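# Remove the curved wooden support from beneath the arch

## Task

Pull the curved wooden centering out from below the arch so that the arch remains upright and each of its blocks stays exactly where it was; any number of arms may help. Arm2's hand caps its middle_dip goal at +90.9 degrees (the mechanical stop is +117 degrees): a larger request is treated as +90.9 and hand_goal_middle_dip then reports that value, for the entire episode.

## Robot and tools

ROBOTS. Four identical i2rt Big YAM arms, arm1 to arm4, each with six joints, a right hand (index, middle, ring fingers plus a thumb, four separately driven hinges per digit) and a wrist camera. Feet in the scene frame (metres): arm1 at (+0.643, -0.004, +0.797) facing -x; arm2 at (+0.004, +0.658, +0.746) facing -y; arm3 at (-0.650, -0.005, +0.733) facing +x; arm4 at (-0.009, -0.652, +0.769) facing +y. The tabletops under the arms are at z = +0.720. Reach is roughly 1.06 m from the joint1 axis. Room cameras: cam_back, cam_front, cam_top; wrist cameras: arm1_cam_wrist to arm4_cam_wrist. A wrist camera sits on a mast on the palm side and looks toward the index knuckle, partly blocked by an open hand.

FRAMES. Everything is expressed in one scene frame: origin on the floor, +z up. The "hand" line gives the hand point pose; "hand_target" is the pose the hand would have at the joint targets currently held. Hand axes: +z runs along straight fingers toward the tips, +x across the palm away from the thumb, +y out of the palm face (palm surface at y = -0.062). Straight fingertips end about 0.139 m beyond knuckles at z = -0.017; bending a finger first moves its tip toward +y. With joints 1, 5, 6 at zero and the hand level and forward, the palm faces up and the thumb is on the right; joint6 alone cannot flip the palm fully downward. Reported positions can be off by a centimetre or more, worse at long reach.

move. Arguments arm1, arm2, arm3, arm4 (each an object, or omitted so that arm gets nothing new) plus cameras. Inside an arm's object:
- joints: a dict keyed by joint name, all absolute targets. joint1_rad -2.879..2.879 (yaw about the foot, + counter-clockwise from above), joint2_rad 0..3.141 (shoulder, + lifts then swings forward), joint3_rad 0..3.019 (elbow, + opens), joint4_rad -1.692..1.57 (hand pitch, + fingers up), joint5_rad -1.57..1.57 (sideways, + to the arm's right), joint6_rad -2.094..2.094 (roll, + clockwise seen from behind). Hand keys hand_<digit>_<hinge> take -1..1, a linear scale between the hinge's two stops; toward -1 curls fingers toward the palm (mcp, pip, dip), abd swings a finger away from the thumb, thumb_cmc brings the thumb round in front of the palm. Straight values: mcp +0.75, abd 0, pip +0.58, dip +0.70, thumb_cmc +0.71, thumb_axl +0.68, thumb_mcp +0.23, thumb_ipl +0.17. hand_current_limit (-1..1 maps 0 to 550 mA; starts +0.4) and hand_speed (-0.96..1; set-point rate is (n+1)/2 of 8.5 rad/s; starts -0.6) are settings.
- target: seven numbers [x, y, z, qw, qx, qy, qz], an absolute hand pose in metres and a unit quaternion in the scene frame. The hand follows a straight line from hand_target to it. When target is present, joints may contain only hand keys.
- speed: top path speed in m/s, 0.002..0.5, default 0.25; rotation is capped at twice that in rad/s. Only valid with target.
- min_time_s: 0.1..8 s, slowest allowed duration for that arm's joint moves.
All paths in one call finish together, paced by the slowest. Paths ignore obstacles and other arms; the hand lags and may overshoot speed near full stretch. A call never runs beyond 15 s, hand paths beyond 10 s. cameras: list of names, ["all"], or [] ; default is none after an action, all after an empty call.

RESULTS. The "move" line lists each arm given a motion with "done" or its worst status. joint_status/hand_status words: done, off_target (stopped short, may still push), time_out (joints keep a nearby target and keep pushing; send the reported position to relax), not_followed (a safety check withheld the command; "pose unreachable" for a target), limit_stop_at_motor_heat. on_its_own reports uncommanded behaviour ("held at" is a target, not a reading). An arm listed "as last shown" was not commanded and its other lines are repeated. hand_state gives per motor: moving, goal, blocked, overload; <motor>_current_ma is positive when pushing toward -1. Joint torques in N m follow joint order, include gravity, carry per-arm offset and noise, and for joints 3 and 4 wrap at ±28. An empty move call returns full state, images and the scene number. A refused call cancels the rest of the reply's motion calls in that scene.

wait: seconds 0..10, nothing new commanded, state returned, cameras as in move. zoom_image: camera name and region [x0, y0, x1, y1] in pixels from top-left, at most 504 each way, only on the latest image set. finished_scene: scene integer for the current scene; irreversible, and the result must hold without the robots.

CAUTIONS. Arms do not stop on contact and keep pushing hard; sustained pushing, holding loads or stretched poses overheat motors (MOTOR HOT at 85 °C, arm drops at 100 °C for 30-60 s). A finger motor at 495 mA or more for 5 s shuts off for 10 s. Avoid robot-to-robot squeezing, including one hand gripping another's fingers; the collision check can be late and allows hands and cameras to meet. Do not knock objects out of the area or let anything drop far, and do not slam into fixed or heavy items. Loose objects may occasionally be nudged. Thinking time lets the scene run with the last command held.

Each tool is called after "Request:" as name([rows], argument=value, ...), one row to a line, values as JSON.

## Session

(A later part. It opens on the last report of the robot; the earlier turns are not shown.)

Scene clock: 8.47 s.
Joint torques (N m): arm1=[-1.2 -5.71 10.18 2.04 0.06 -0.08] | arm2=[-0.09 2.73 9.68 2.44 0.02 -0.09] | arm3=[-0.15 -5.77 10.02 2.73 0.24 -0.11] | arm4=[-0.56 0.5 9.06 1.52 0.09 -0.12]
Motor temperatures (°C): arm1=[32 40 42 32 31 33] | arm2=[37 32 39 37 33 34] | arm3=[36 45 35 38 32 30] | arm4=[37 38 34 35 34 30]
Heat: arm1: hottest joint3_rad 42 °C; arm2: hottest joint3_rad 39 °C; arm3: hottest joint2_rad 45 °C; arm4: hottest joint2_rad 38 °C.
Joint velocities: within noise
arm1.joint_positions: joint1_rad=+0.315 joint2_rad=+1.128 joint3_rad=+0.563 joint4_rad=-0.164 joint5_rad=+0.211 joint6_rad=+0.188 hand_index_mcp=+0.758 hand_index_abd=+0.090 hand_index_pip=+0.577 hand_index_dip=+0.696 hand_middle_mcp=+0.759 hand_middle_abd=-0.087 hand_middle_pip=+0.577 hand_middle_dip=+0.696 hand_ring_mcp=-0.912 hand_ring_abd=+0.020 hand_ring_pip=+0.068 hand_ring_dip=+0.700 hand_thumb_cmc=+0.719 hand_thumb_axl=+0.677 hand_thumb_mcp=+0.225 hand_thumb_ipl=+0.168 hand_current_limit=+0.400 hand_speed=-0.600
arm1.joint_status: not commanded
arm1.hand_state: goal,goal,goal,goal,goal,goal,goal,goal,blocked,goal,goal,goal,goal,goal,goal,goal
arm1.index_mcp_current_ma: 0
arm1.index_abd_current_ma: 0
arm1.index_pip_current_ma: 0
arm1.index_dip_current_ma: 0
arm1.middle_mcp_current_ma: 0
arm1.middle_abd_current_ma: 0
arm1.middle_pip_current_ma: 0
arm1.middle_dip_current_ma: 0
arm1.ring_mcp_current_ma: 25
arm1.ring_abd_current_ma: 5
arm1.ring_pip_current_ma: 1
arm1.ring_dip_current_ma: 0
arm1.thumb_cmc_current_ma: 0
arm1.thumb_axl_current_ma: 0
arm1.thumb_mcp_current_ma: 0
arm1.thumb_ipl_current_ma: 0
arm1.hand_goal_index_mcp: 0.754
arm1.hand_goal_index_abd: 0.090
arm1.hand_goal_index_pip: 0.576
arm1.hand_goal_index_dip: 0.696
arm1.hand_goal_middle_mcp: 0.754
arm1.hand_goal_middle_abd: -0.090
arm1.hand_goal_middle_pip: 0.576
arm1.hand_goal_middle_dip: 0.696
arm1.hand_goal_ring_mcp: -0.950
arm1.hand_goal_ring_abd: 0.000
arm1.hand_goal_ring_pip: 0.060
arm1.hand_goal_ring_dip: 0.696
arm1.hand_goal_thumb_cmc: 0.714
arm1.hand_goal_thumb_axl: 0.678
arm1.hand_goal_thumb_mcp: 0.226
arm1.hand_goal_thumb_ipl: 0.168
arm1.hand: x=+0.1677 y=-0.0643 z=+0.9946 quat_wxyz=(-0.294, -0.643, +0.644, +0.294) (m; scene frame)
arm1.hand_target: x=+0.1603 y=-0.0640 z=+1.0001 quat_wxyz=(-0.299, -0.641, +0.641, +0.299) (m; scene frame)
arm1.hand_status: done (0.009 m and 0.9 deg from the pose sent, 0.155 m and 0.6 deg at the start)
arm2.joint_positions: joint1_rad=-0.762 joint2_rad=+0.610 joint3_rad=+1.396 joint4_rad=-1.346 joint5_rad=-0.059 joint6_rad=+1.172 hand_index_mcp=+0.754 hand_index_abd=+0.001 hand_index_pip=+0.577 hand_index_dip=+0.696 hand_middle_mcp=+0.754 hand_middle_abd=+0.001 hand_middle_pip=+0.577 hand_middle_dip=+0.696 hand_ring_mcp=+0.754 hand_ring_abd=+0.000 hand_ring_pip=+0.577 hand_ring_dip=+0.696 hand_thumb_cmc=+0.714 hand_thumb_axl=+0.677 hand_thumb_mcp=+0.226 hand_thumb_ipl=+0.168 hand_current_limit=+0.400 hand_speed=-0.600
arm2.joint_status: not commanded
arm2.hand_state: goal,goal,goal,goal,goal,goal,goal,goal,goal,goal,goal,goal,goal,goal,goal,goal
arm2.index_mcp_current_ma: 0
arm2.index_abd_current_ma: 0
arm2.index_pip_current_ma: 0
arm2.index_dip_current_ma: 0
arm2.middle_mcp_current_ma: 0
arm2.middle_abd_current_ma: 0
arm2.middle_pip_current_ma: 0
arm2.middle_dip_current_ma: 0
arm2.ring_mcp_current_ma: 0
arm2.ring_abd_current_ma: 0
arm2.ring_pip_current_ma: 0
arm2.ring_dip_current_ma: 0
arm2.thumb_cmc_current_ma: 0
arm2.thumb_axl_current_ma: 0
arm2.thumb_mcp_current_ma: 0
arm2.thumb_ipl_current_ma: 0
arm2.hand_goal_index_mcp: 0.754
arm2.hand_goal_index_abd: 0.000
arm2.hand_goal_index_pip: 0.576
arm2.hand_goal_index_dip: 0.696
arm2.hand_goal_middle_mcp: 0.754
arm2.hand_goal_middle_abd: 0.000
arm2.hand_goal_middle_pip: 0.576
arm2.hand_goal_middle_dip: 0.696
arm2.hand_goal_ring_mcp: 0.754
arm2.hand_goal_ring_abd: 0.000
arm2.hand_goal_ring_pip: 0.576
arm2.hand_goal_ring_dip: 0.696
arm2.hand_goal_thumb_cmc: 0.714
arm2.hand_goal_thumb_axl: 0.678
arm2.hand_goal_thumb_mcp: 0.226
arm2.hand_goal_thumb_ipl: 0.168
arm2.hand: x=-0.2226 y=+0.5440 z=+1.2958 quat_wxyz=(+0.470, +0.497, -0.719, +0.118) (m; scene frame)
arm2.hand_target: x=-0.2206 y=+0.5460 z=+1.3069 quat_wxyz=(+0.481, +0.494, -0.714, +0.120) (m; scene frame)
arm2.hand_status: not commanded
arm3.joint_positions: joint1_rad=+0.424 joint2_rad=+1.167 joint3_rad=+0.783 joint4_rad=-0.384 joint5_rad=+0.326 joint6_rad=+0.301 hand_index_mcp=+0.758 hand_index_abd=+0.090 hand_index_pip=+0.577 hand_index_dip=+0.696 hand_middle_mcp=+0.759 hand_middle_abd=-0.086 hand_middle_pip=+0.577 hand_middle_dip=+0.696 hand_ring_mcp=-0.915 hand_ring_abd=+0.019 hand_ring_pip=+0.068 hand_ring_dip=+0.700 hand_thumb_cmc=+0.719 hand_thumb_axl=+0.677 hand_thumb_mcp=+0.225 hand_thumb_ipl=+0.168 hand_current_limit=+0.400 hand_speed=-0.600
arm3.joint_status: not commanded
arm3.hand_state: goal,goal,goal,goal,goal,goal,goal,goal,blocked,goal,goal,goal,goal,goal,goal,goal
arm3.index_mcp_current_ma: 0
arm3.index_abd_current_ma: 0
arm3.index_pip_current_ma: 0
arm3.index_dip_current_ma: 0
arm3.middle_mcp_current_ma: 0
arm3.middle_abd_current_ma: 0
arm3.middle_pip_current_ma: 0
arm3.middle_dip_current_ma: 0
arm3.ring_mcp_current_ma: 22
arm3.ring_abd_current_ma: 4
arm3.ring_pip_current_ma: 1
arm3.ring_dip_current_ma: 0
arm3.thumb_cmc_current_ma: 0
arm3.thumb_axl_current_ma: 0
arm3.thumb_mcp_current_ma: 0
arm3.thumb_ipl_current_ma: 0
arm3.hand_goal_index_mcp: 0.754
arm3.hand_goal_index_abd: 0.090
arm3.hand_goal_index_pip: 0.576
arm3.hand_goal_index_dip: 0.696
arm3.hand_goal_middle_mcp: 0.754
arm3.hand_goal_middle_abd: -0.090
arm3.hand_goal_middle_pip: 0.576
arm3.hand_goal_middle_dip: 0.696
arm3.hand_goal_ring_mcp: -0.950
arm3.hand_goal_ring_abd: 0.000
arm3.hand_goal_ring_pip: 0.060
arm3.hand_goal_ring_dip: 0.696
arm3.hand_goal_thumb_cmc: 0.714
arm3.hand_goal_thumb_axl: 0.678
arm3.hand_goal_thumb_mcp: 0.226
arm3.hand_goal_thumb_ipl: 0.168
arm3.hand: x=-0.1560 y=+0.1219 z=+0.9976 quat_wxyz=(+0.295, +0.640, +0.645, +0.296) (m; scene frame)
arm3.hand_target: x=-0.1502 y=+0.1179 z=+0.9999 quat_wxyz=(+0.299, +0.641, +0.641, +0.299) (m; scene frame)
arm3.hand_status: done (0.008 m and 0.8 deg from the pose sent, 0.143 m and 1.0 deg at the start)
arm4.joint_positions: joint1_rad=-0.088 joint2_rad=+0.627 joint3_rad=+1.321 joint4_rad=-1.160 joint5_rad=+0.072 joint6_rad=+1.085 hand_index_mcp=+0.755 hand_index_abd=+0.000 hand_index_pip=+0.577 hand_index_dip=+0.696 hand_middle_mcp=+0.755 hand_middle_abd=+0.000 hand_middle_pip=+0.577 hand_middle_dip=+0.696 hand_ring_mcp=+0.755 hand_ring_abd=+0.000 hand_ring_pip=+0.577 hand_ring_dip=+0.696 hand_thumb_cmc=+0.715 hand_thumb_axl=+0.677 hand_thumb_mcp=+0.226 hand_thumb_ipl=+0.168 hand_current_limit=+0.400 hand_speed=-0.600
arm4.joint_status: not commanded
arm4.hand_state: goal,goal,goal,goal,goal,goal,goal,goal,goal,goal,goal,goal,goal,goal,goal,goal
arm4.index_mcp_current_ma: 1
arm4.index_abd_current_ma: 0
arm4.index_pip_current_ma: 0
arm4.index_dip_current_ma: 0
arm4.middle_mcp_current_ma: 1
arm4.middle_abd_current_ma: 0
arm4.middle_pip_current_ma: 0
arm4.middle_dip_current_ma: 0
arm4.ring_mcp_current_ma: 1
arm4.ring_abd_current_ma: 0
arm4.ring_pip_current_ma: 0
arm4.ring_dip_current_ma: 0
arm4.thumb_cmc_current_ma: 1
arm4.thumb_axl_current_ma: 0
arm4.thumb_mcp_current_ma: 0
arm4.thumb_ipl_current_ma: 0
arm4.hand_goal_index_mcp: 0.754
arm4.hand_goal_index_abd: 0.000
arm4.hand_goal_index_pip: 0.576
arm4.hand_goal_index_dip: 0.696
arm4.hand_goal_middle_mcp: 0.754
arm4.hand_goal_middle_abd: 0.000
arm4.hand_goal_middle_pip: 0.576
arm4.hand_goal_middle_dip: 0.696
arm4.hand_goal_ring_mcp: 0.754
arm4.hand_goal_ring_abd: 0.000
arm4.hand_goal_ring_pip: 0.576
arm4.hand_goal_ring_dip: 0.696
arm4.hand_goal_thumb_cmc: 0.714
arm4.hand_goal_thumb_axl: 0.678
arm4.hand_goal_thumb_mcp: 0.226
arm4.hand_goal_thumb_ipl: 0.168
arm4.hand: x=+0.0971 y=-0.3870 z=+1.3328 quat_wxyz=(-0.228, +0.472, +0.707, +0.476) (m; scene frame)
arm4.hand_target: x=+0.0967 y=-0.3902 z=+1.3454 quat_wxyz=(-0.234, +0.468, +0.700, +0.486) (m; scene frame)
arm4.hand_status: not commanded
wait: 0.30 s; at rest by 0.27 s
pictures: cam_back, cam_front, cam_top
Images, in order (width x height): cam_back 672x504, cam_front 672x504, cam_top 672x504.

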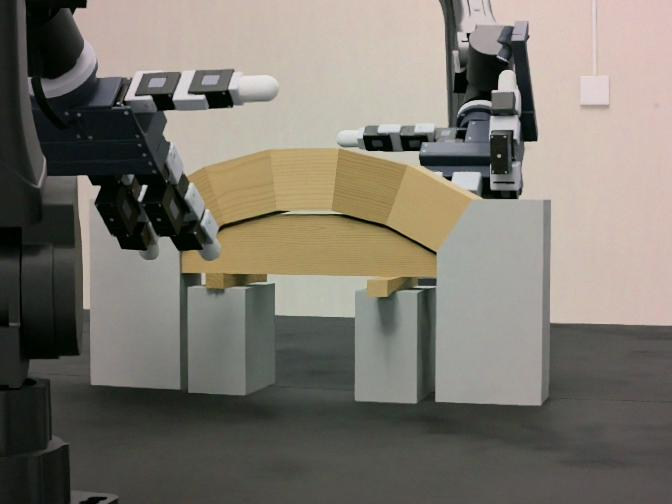

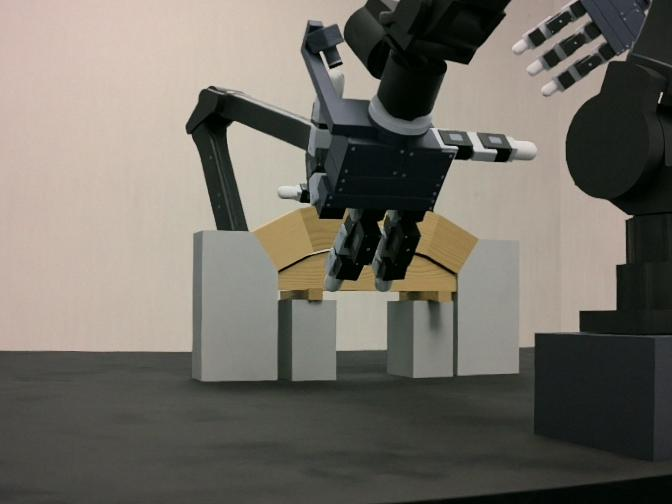

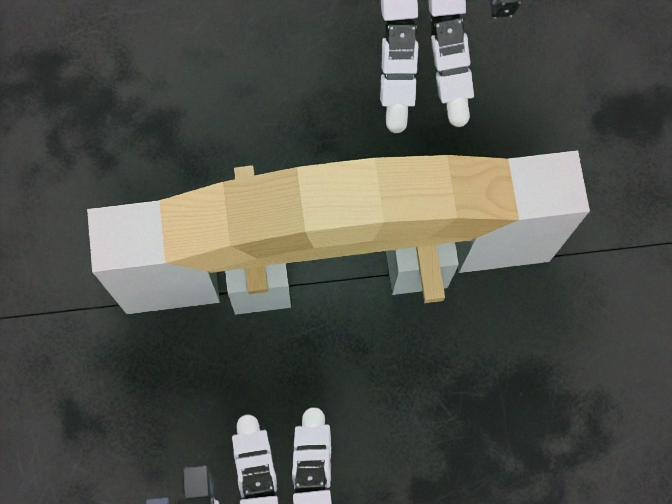

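Request:
move(arm1={"target": [0.10, 0.107, 1.003, 0.2988, 0.6408, -0.6408, -0.2988], "speed": 0.25}, arm3={"target": [-0.16, -0.071, 0.998, 0.2988, 0.6408, 0.6408, 0.2988], "speed": 0.25})

Request:
wait(seconds=0.3, cameras=["cam_top", "cam_back", "cam_front"])

Scene clock: 12.70 s.
Joint torques (N m): arm1=[-0.85 -6.95 12.93 1.94 -0.25 -0.1] | arm2=[-0.09 2.84 9.69 2.45 0.02 -0.08] | arm3=[0.09 -4.66 9.98 3 -0.09 -0.08] | arm4=[-0.56 0.62 9.06 1.55 0.09 -0.12]
Motor temperatures (°C): arm1=[32 40 43 32 31 33] | arm2=[37 32 40 37 33 34] | arm3=[36 45 35 38 32 30] | arm4=[37 38 35 35 34 30]
Heat: arm1: hottest joint3_rad 43 °C; arm2: hottest joint3_rad 40 °C; arm3: hottest joint2_rad 45 °C; arm4: hottest joint2_rad 38 °C.
move: arm1 off_target; arm3 done
Joint velocities: within noise
arm1.joint_positions: joint1_rad=-0.209 joint2_rad=+1.290 joint3_rad=+0.665 joint4_rad=-0.134 joint5_rad=-0.186 joint6_rad=-0.148 hand_index_mcp=+0.758 hand_index_abd=+0.090 hand_index_pip=+0.577 hand_index_dip=+0.696 hand_middle_mcp=+0.759 hand_middle_abd=-0.087 hand_middle_pip=+0.577 hand_middle_dip=+0.696 hand_ring_mcp=-0.912 hand_ring_abd=+0.020 hand_ring_pip=+0.068 hand_ring_dip=+0.700 hand_thumb_cmc=+0.719 hand_thumb_axl=+0.677 hand_thumb_mcp=+0.225 hand_thumb_ipl=+0.168 hand_current_limit=+0.400 hand_speed=-0.600
arm1.joint_status: not commanded
arm1.hand_state: goal,goal,goal,goal,goal,goal,goal,goal,blocked,goal,goal,goal,goal,goal,goal,goal
arm1.index_mcp_current_ma: 0
arm1.index_abd_current_ma: 0
arm1.index_pip_current_ma: 0
arm1.index_dip_current_ma: 0
arm1.middle_mcp_current_ma: 0
arm1.middle_abd_current_ma: 0
arm1.middle_pip_current_ma: 0
arm1.middle_dip_current_ma: 0
arm1.ring_mcp_current_ma: 25
arm1.ring_abd_current_ma: 5
arm1.ring_pip_current_ma: 1
arm1.ring_dip_current_ma: 0
arm1.thumb_cmc_current_ma: 0
arm1.thumb_axl_current_ma: 0
arm1.thumb_mcp_current_ma: 0
arm1.thumb_ipl_current_ma: 0
arm1.hand_goal_index_mcp: 0.754
arm1.hand_goal_index_abd: 0.090
arm1.hand_goal_index_pip: 0.576
arm1.hand_goal_index_dip: 0.696
arm1.hand_goal_middle_mcp: 0.754
arm1.hand_goal_middle_abd: -0.090
arm1.hand_goal_middle_pip: 0.576
arm1.hand_goal_middle_dip: 0.696
arm1.hand_goal_ring_mcp: -0.950
arm1.hand_goal_ring_abd: 0.000
arm1.hand_goal_ring_pip: 0.060
arm1.hand_goal_ring_dip: 0.696
arm1.hand_goal_thumb_cmc: 0.714
arm1.hand_goal_thumb_axl: 0.678
arm1.hand_goal_thumb_mcp: 0.226
arm1.hand_goal_thumb_ipl: 0.168
arm1.hand: x=+0.1214 y=+0.1021 z=+0.9786 quat_wxyz=(-0.287, -0.643, +0.653, +0.279) (m; scene frame)
arm1.hand_target: x=+0.1021 y=+0.1066 z=+1.0033 quat_wxyz=(-0.299, -0.641, +0.641, +0.299) (m; scene frame)
arm1.hand_status: off_target (0.033 m and 3.0 deg from the pose sent, 0.184 m and 0.9 deg at the start)
arm2, arm4: as last shown
arm3.joint_positions: joint1_rad=-0.150 joint2_rad=+1.051 joint3_rad=+0.691 joint4_rad=-0.364 joint5_rad=-0.107 joint6_rad=-0.083 hand_index_mcp=+0.758 hand_index_abd=+0.090 hand_index_pip=+0.577 hand_index_dip=+0.696 hand_middle_mcp=+0.759 hand_middle_abd=-0.087 hand_middle_pip=+0.577 hand_middle_dip=+0.696 hand_ring_mcp=-0.915 hand_ring_abd=+0.019 hand_ring_pip=+0.068 hand_ring_dip=+0.700 hand_thumb_cmc=+0.719 hand_thumb_axl=+0.677 hand_thumb_mcp=+0.225 hand_thumb_ipl=+0.168 hand_current_limit=+0.400 hand_speed=-0.600
arm3.joint_status: not commanded
arm3.hand_state: goal,goal,goal,goal,goal,goal,goal,goal,blocked,goal,goal,goal,goal,goal,goal,goal
arm3.index_mcp_current_ma: 0
arm3.index_abd_current_ma: 0
arm3.index_pip_current_ma: 0
arm3.index_dip_current_ma: 0
arm3.middle_mcp_current_ma: 0
arm3.middle_abd_current_ma: 0
arm3.middle_pip_current_ma: 0
arm3.middle_dip_current_ma: 0
arm3.ring_mcp_current_ma: 22
arm3.ring_abd_current_ma: 4
arm3.ring_pip_current_ma: 1
arm3.ring_dip_current_ma: 0
arm3.thumb_cmc_current_ma: 0
arm3.thumb_axl_current_ma: 0
arm3.thumb_mcp_current_ma: 0
arm3.thumb_ipl_current_ma: 0
arm3.hand_goal_index_mcp: 0.754
arm3.hand_goal_index_abd: 0.090
arm3.hand_goal_index_pip: 0.576
arm3.hand_goal_index_dip: 0.696
arm3.hand_goal_middle_mcp: 0.754
arm3.hand_goal_middle_abd: -0.090
arm3.hand_goal_middle_pip: 0.576
arm3.hand_goal_middle_dip: 0.696
arm3.hand_goal_ring_mcp: -0.950
arm3.hand_goal_ring_abd: 0.000
arm3.hand_goal_ring_pip: 0.060
arm3.hand_goal_ring_dip: 0.696
arm3.hand_goal_thumb_cmc: 0.714
arm3.hand_goal_thumb_axl: 0.678
arm3.hand_goal_thumb_mcp: 0.226
arm3.hand_goal_thumb_ipl: 0.168
arm3.hand: x=-0.1623 y=-0.0646 z=+0.9959 quat_wxyz=(+0.292, +0.641, +0.644, +0.298) (m; scene frame)
arm3.hand_target: x=-0.1602 y=-0.0711 z=+0.9978 quat_wxyz=(+0.299, +0.641, +0.641, +0.299) (m; scene frame)
arm3.hand_status: done (0.007 m and 0.9 deg from the pose sent, 0.193 m and 0.8 deg at the start)
pictures: none

Scene clock: 13.00 s.
Joint torques (N m): arm1=[-1.2 -7.3 12.9 2.06 -0.3 -0.11] | arm2=[-0.09 2.78 9.69 2.44 0.02 -0.09] | arm3=[-0.03 -4.66 10.1 3 -0.15 -0.1] | arm4=[-0.56 0.62 9.09 1.54 0.09 -0.12]
Motor temperatures (°C): arm1=[32 40 43 32 31 33] | arm2=[37 32 40 37 33 34] | arm3=[36 45 35 38 32 30] | arm4=[37 38 35 35 34 30]
Heat: arm1: hottest joint3_rad 43 °C; arm2: hottest joint3_rad 40 °C; arm3: hottest joint2_rad 45 °C; arm4: hottest joint2_rad 38 °C.
Joint velocities: within noise
arm1.joint_positions: joint1_rad=-0.209 joint2_rad=+1.290 joint3_rad=+0.665 joint4_rad=-0.134 joint5_rad=-0.186 joint6_rad=-0.148 hand_index_mcp=+0.758 hand_index_abd=+0.090 hand_index_pip=+0.577 hand_index_dip=+0.696 hand_middle_mcp=+0.759 hand_middle_abd=-0.087 hand_middle_pip=+0.577 hand_middle_dip=+0.696 hand_ring_mcp=-0.912 hand_ring_abd=+0.020 hand_ring_pip=+0.068 hand_ring_dip=+0.700 hand_thumb_cmc=+0.719 hand_thumb_axl=+0.677 hand_thumb_mcp=+0.225 hand_thumb_ipl=+0.168 hand_current_limit=+0.400 hand_speed=-0.600
arm1.joint_status: not commanded
arm1.hand_state: goal,goal,goal,goal,goal,goal,goal,goal,blocked,goal,goal,goal,goal,goal,goal,goal
arm1.index_mcp_current_ma: 0
arm1.index_abd_current_ma: 0
arm1.index_pip_current_ma: 0
arm1.index_dip_current_ma: 0
arm1.middle_mcp_current_ma: 0
arm1.middle_abd_current_ma: 0
arm1.middle_pip_current_ma: 0
arm1.middle_dip_current_ma: 0
arm1.ring_mcp_current_ma: 25
arm1.ring_abd_current_ma: 5
arm1.ring_pip_current_ma: 1
arm1.ring_dip_current_ma: 0
arm1.thumb_cmc_current_ma: 0
arm1.thumb_axl_current_ma: 0
arm1.thumb_mcp_current_ma: 0
arm1.thumb_ipl_current_ma: 0
arm1.hand_goal_index_mcp: 0.754
arm1.hand_goal_index_abd: 0.090
arm1.hand_goal_index_pip: 0.576
arm1.hand_goal_index_dip: 0.696
arm1.hand_goal_middle_mcp: 0.754
arm1.hand_goal_middle_abd: -0.090
arm1.hand_goal_middle_pip: 0.576
arm1.hand_goal_middle_dip: 0.696
arm1.hand_goal_ring_mcp: -0.950
arm1.hand_goal_ring_abd: 0.000
arm1.hand_goal_ring_pip: 0.060
arm1.hand_goal_ring_dip: 0.696
arm1.hand_goal_thumb_cmc: 0.714
arm1.hand_goal_thumb_axl: 0.678
arm1.hand_goal_thumb_mcp: 0.226
arm1.hand_goal_thumb_ipl: 0.168
arm1.hand: x=+0.1214 y=+0.1021 z=+0.9786 quat_wxyz=(-0.287, -0.643, +0.653, +0.279) (m; scene frame)
arm1.hand_target: x=+0.1021 y=+0.1066 z=+1.0033 quat_wxyz=(-0.299, -0.641, +0.641, +0.299) (m; scene frame)
arm1.hand_status: off_target (0.033 m and 3.0 deg from the pose sent, 0.184 m and 0.9 deg at the start)
arm2.joint_positions: joint1_rad=-0.762 joint2_rad=+0.610 joint3_rad=+1.396 joint4_rad=-1.346 joint5_rad=-0.059 joint6_rad=+1.172 hand_index_mcp=+0.754 hand_index_abd=+0.001 hand_index_pip=+0.577 hand_index_dip=+0.696 hand_middle_mcp=+0.754 hand_middle_abd=+0.001 hand_middle_pip=+0.577 hand_middle_dip=+0.696 hand_ring_mcp=+0.754 hand_ring_abd=+0.000 hand_ring_pip=+0.577 hand_ring_dip=+0.696 hand_thumb_cmc=+0.714 hand_thumb_axl=+0.677 hand_thumb_mcp=+0.226 hand_thumb_ipl=+0.168 hand_current_limit=+0.400 hand_speed=-0.600
arm2.joint_status: not commanded
arm2.hand_state: goal,goal,goal,goal,goal,goal,goal,goal,goal,goal,goal,goal,goal,goal,goal,goal
arm2.index_mcp_current_ma: 0
arm2.index_abd_current_ma: 0
arm2.index_pip_current_ma: 0
arm2.index_dip_current_ma: 0
arm2.middle_mcp_current_ma: 0
arm2.middle_abd_current_ma: 0
arm2.middle_pip_current_ma: 0
arm2.middle_dip_current_ma: 0
arm2.ring_mcp_current_ma: 0
arm2.ring_abd_current_ma: 0
arm2.ring_pip_current_ma: 0
arm2.ring_dip_current_ma: 0
arm2.thumb_cmc_current_ma: 0
arm2.thumb_axl_current_ma: 0
arm2.thumb_mcp_current_ma: 0
arm2.thumb_ipl_current_ma: 0
arm2.hand_goal_index_mcp: 0.754
arm2.hand_goal_index_abd: 0.000
arm2.hand_goal_index_pip: 0.576
arm2.hand_goal_index_dip: 0.696
arm2.hand_goal_middle_mcp: 0.754
arm2.hand_goal_middle_abd: 0.000
arm2.hand_goal_middle_pip: 0.576
arm2.hand_goal_middle_dip: 0.696
arm2.hand_goal_ring_mcp: 0.754
arm2.hand_goal_ring_abd: 0.000
arm2.hand_goal_ring_pip: 0.576
arm2.hand_goal_ring_dip: 0.696
arm2.hand_goal_thumb_cmc: 0.714
arm2.hand_goal_thumb_axl: 0.678
arm2.hand_goal_thumb_mcp: 0.226
arm2.hand_goal_thumb_ipl: 0.168
arm2.hand: x=-0.2226 y=+0.5440 z=+1.2958 quat_wxyz=(+0.470, +0.497, -0.719, +0.118) (m; scene frame)
arm2.hand_target: x=-0.2206 y=+0.5460 z=+1.3069 quat_wxyz=(+0.481, +0.494, -0.714, +0.120) (m; scene frame)
arm2.hand_status: not commanded
arm3.joint_positions: joint1_rad=-0.150 joint2_rad=+1.051 joint3_rad=+0.691 joint4_rad=-0.364 joint5_rad=-0.107 joint6_rad=-0.083 hand_index_mcp=+0.758 hand_index_abd=+0.090 hand_index_pip=+0.577 hand_index_dip=+0.696 hand_middle_mcp=+0.759 hand_middle_abd=-0.087 hand_middle_pip=+0.577 hand_middle_dip=+0.696 hand_ring_mcp=-0.915 hand_ring_abd=+0.019 hand_ring_pip=+0.068 hand_ring_dip=+0.700 hand_thumb_cmc=+0.719 hand_thumb_axl=+0.677 hand_thumb_mcp=+0.225 hand_thumb_ipl=+0.168 hand_current_limit=+0.400 hand_speed=-0.600
arm3.joint_status: not commanded
arm3.hand_state: goal,goal,goal,goal,goal,goal,goal,goal,blocked,goal,goal,goal,goal,goal,goal,goal
arm3.index_mcp_current_ma: 0
arm3.index_abd_current_ma: 0
arm3.index_pip_current_ma: 0
arm3.index_dip_current_ma: 0
arm3.middle_mcp_current_ma: 0
arm3.middle_abd_current_ma: 0
arm3.middle_pip_current_ma: 0
arm3.middle_dip_current_ma: 0
arm3.ring_mcp_current_ma: 22
arm3.ring_abd_current_ma: 4
arm3.ring_pip_current_ma: 1
arm3.ring_dip_current_ma: 0
arm3.thumb_cmc_current_ma: 0
arm3.thumb_axl_current_ma: 0
arm3.thumb_mcp_current_ma: 0
arm3.thumb_ipl_current_ma: 0
arm3.hand_goal_index_mcp: 0.754
arm3.hand_goal_index_abd: 0.090
arm3.hand_goal_index_pip: 0.576
arm3.hand_goal_index_dip: 0.696
arm3.hand_goal_middle_mcp: 0.754
arm3.hand_goal_middle_abd: -0.090
arm3.hand_goal_middle_pip: 0.576
arm3.hand_goal_middle_dip: 0.696
arm3.hand_goal_ring_mcp: -0.950
arm3.hand_goal_ring_abd: 0.000
arm3.hand_goal_ring_pip: 0.060
arm3.hand_goal_ring_dip: 0.696
arm3.hand_goal_thumb_cmc: 0.714
arm3.hand_goal_thumb_axl: 0.678
arm3.hand_goal_thumb_mcp: 0.226
arm3.hand_goal_thumb_ipl: 0.168
arm3.hand: x=-0.1623 y=-0.0646 z=+0.9959 quat_wxyz=(+0.292, +0.641, +0.644, +0.298) (m; scene frame)
arm3.hand_target: x=-0.1602 y=-0.0711 z=+0.9978 quat_wxyz=(+0.299, +0.641, +0.641, +0.299) (m; scene frame)
arm3.hand_status: done (0.007 m and 0.9 deg from the pose sent, 0.193 m and 0.8 deg at the start)
arm4.joint_positions: joint1_rad=-0.088 joint2_rad=+0.627 joint3_rad=+1.321 joint4_rad=-1.160 joint5_rad=+0.072 joint6_rad=+1.085 hand_index_mcp=+0.755 hand_index_abd=+0.000 hand_index_pip=+0.577 hand_index_dip=+0.696 hand_middle_mcp=+0.755 hand_middle_abd=+0.000 hand_middle_pip=+0.577 hand_middle_dip=+0.696 hand_ring_mcp=+0.755 hand_ring_abd=+0.000 hand_ring_pip=+0.577 hand_ring_dip=+0.696 hand_thumb_cmc=+0.715 hand_thumb_axl=+0.677 hand_thumb_mcp=+0.226 hand_thumb_ipl=+0.168 hand_current_limit=+0.400 hand_speed=-0.600
arm4.joint_status: not commanded
arm4.hand_state: goal,goal,goal,goal,goal,goal,goal,goal,goal,goal,goal,goal,goal,goal,goal,goal
arm4.index_mcp_current_ma: 1
arm4.index_abd_current_ma: 0
arm4.index_pip_current_ma: 0
arm4.index_dip_current_ma: 0
arm4.middle_mcp_current_ma: 1
arm4.middle_abd_current_ma: 0
arm4.middle_pip_current_ma: 0
arm4.middle_dip_current_ma: 0
arm4.ring_mcp_current_ma: 1
arm4.ring_abd_current_ma: 0
arm4.ring_pip_current_ma: 0
arm4.ring_dip_current_ma: 0
arm4.thumb_cmc_current_ma: 1
arm4.thumb_axl_current_ma: 0
arm4.thumb_mcp_current_ma: 0
arm4.thumb_ipl_current_ma: 0
arm4.hand_goal_index_mcp: 0.754
arm4.hand_goal_index_abd: 0.000
arm4.hand_goal_index_pip: 0.576
arm4.hand_goal_index_dip: 0.696
arm4.hand_goal_middle_mcp: 0.754
arm4.hand_goal_middle_abd: 0.000
arm4.hand_goal_middle_pip: 0.576
arm4.hand_goal_middle_dip: 0.696
arm4.hand_goal_ring_mcp: 0.754
arm4.hand_goal_ring_abd: 0.000
arm4.hand_goal_ring_pip: 0.576
arm4.hand_goal_ring_dip: 0.696
arm4.hand_goal_thumb_cmc: 0.714
arm4.hand_goal_thumb_axl: 0.678
arm4.hand_goal_thumb_mcp: 0.226
arm4.hand_goal_thumb_ipl: 0.168
arm4.hand: x=+0.0971 y=-0.3870 z=+1.3328 quat_wxyz=(-0.228, +0.472, +0.707, +0.476) (m; scene frame)
arm4.hand_target: x=+0.0967 y=-0.3902 z=+1.3454 quat_wxyz=(-0.234, +0.468, +0.700, +0.486) (m; scene frame)
arm4.hand_status: not commanded
wait: 0.30 s; at rest by 0.27 s
pictures: cam_back, cam_front, cam_top
Images, in order (width x height): cam_back 672x504, cam_front 672x504, cam_top 672x504.

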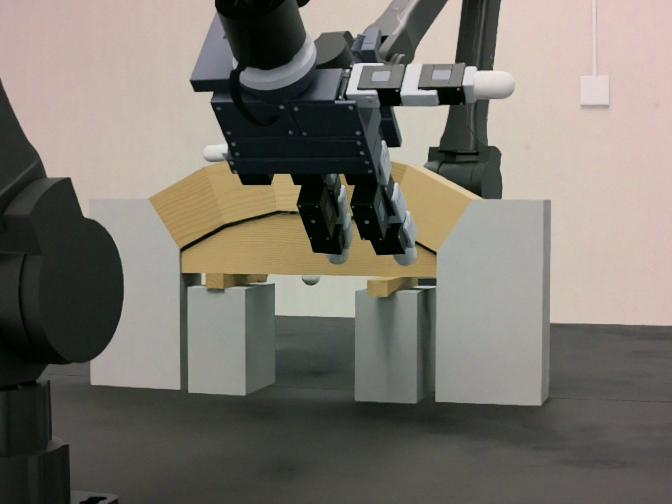

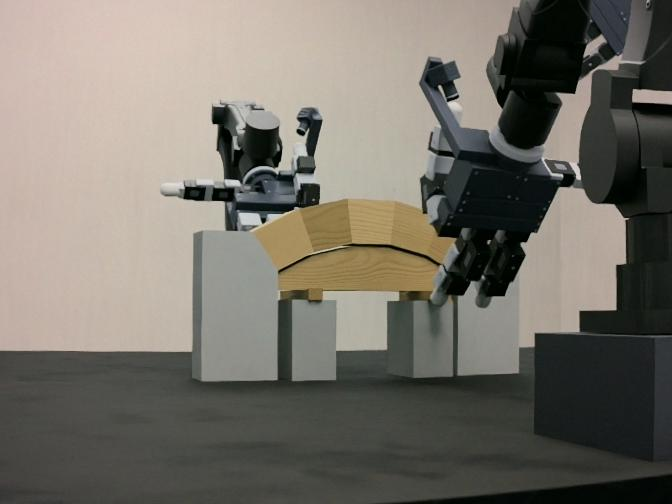

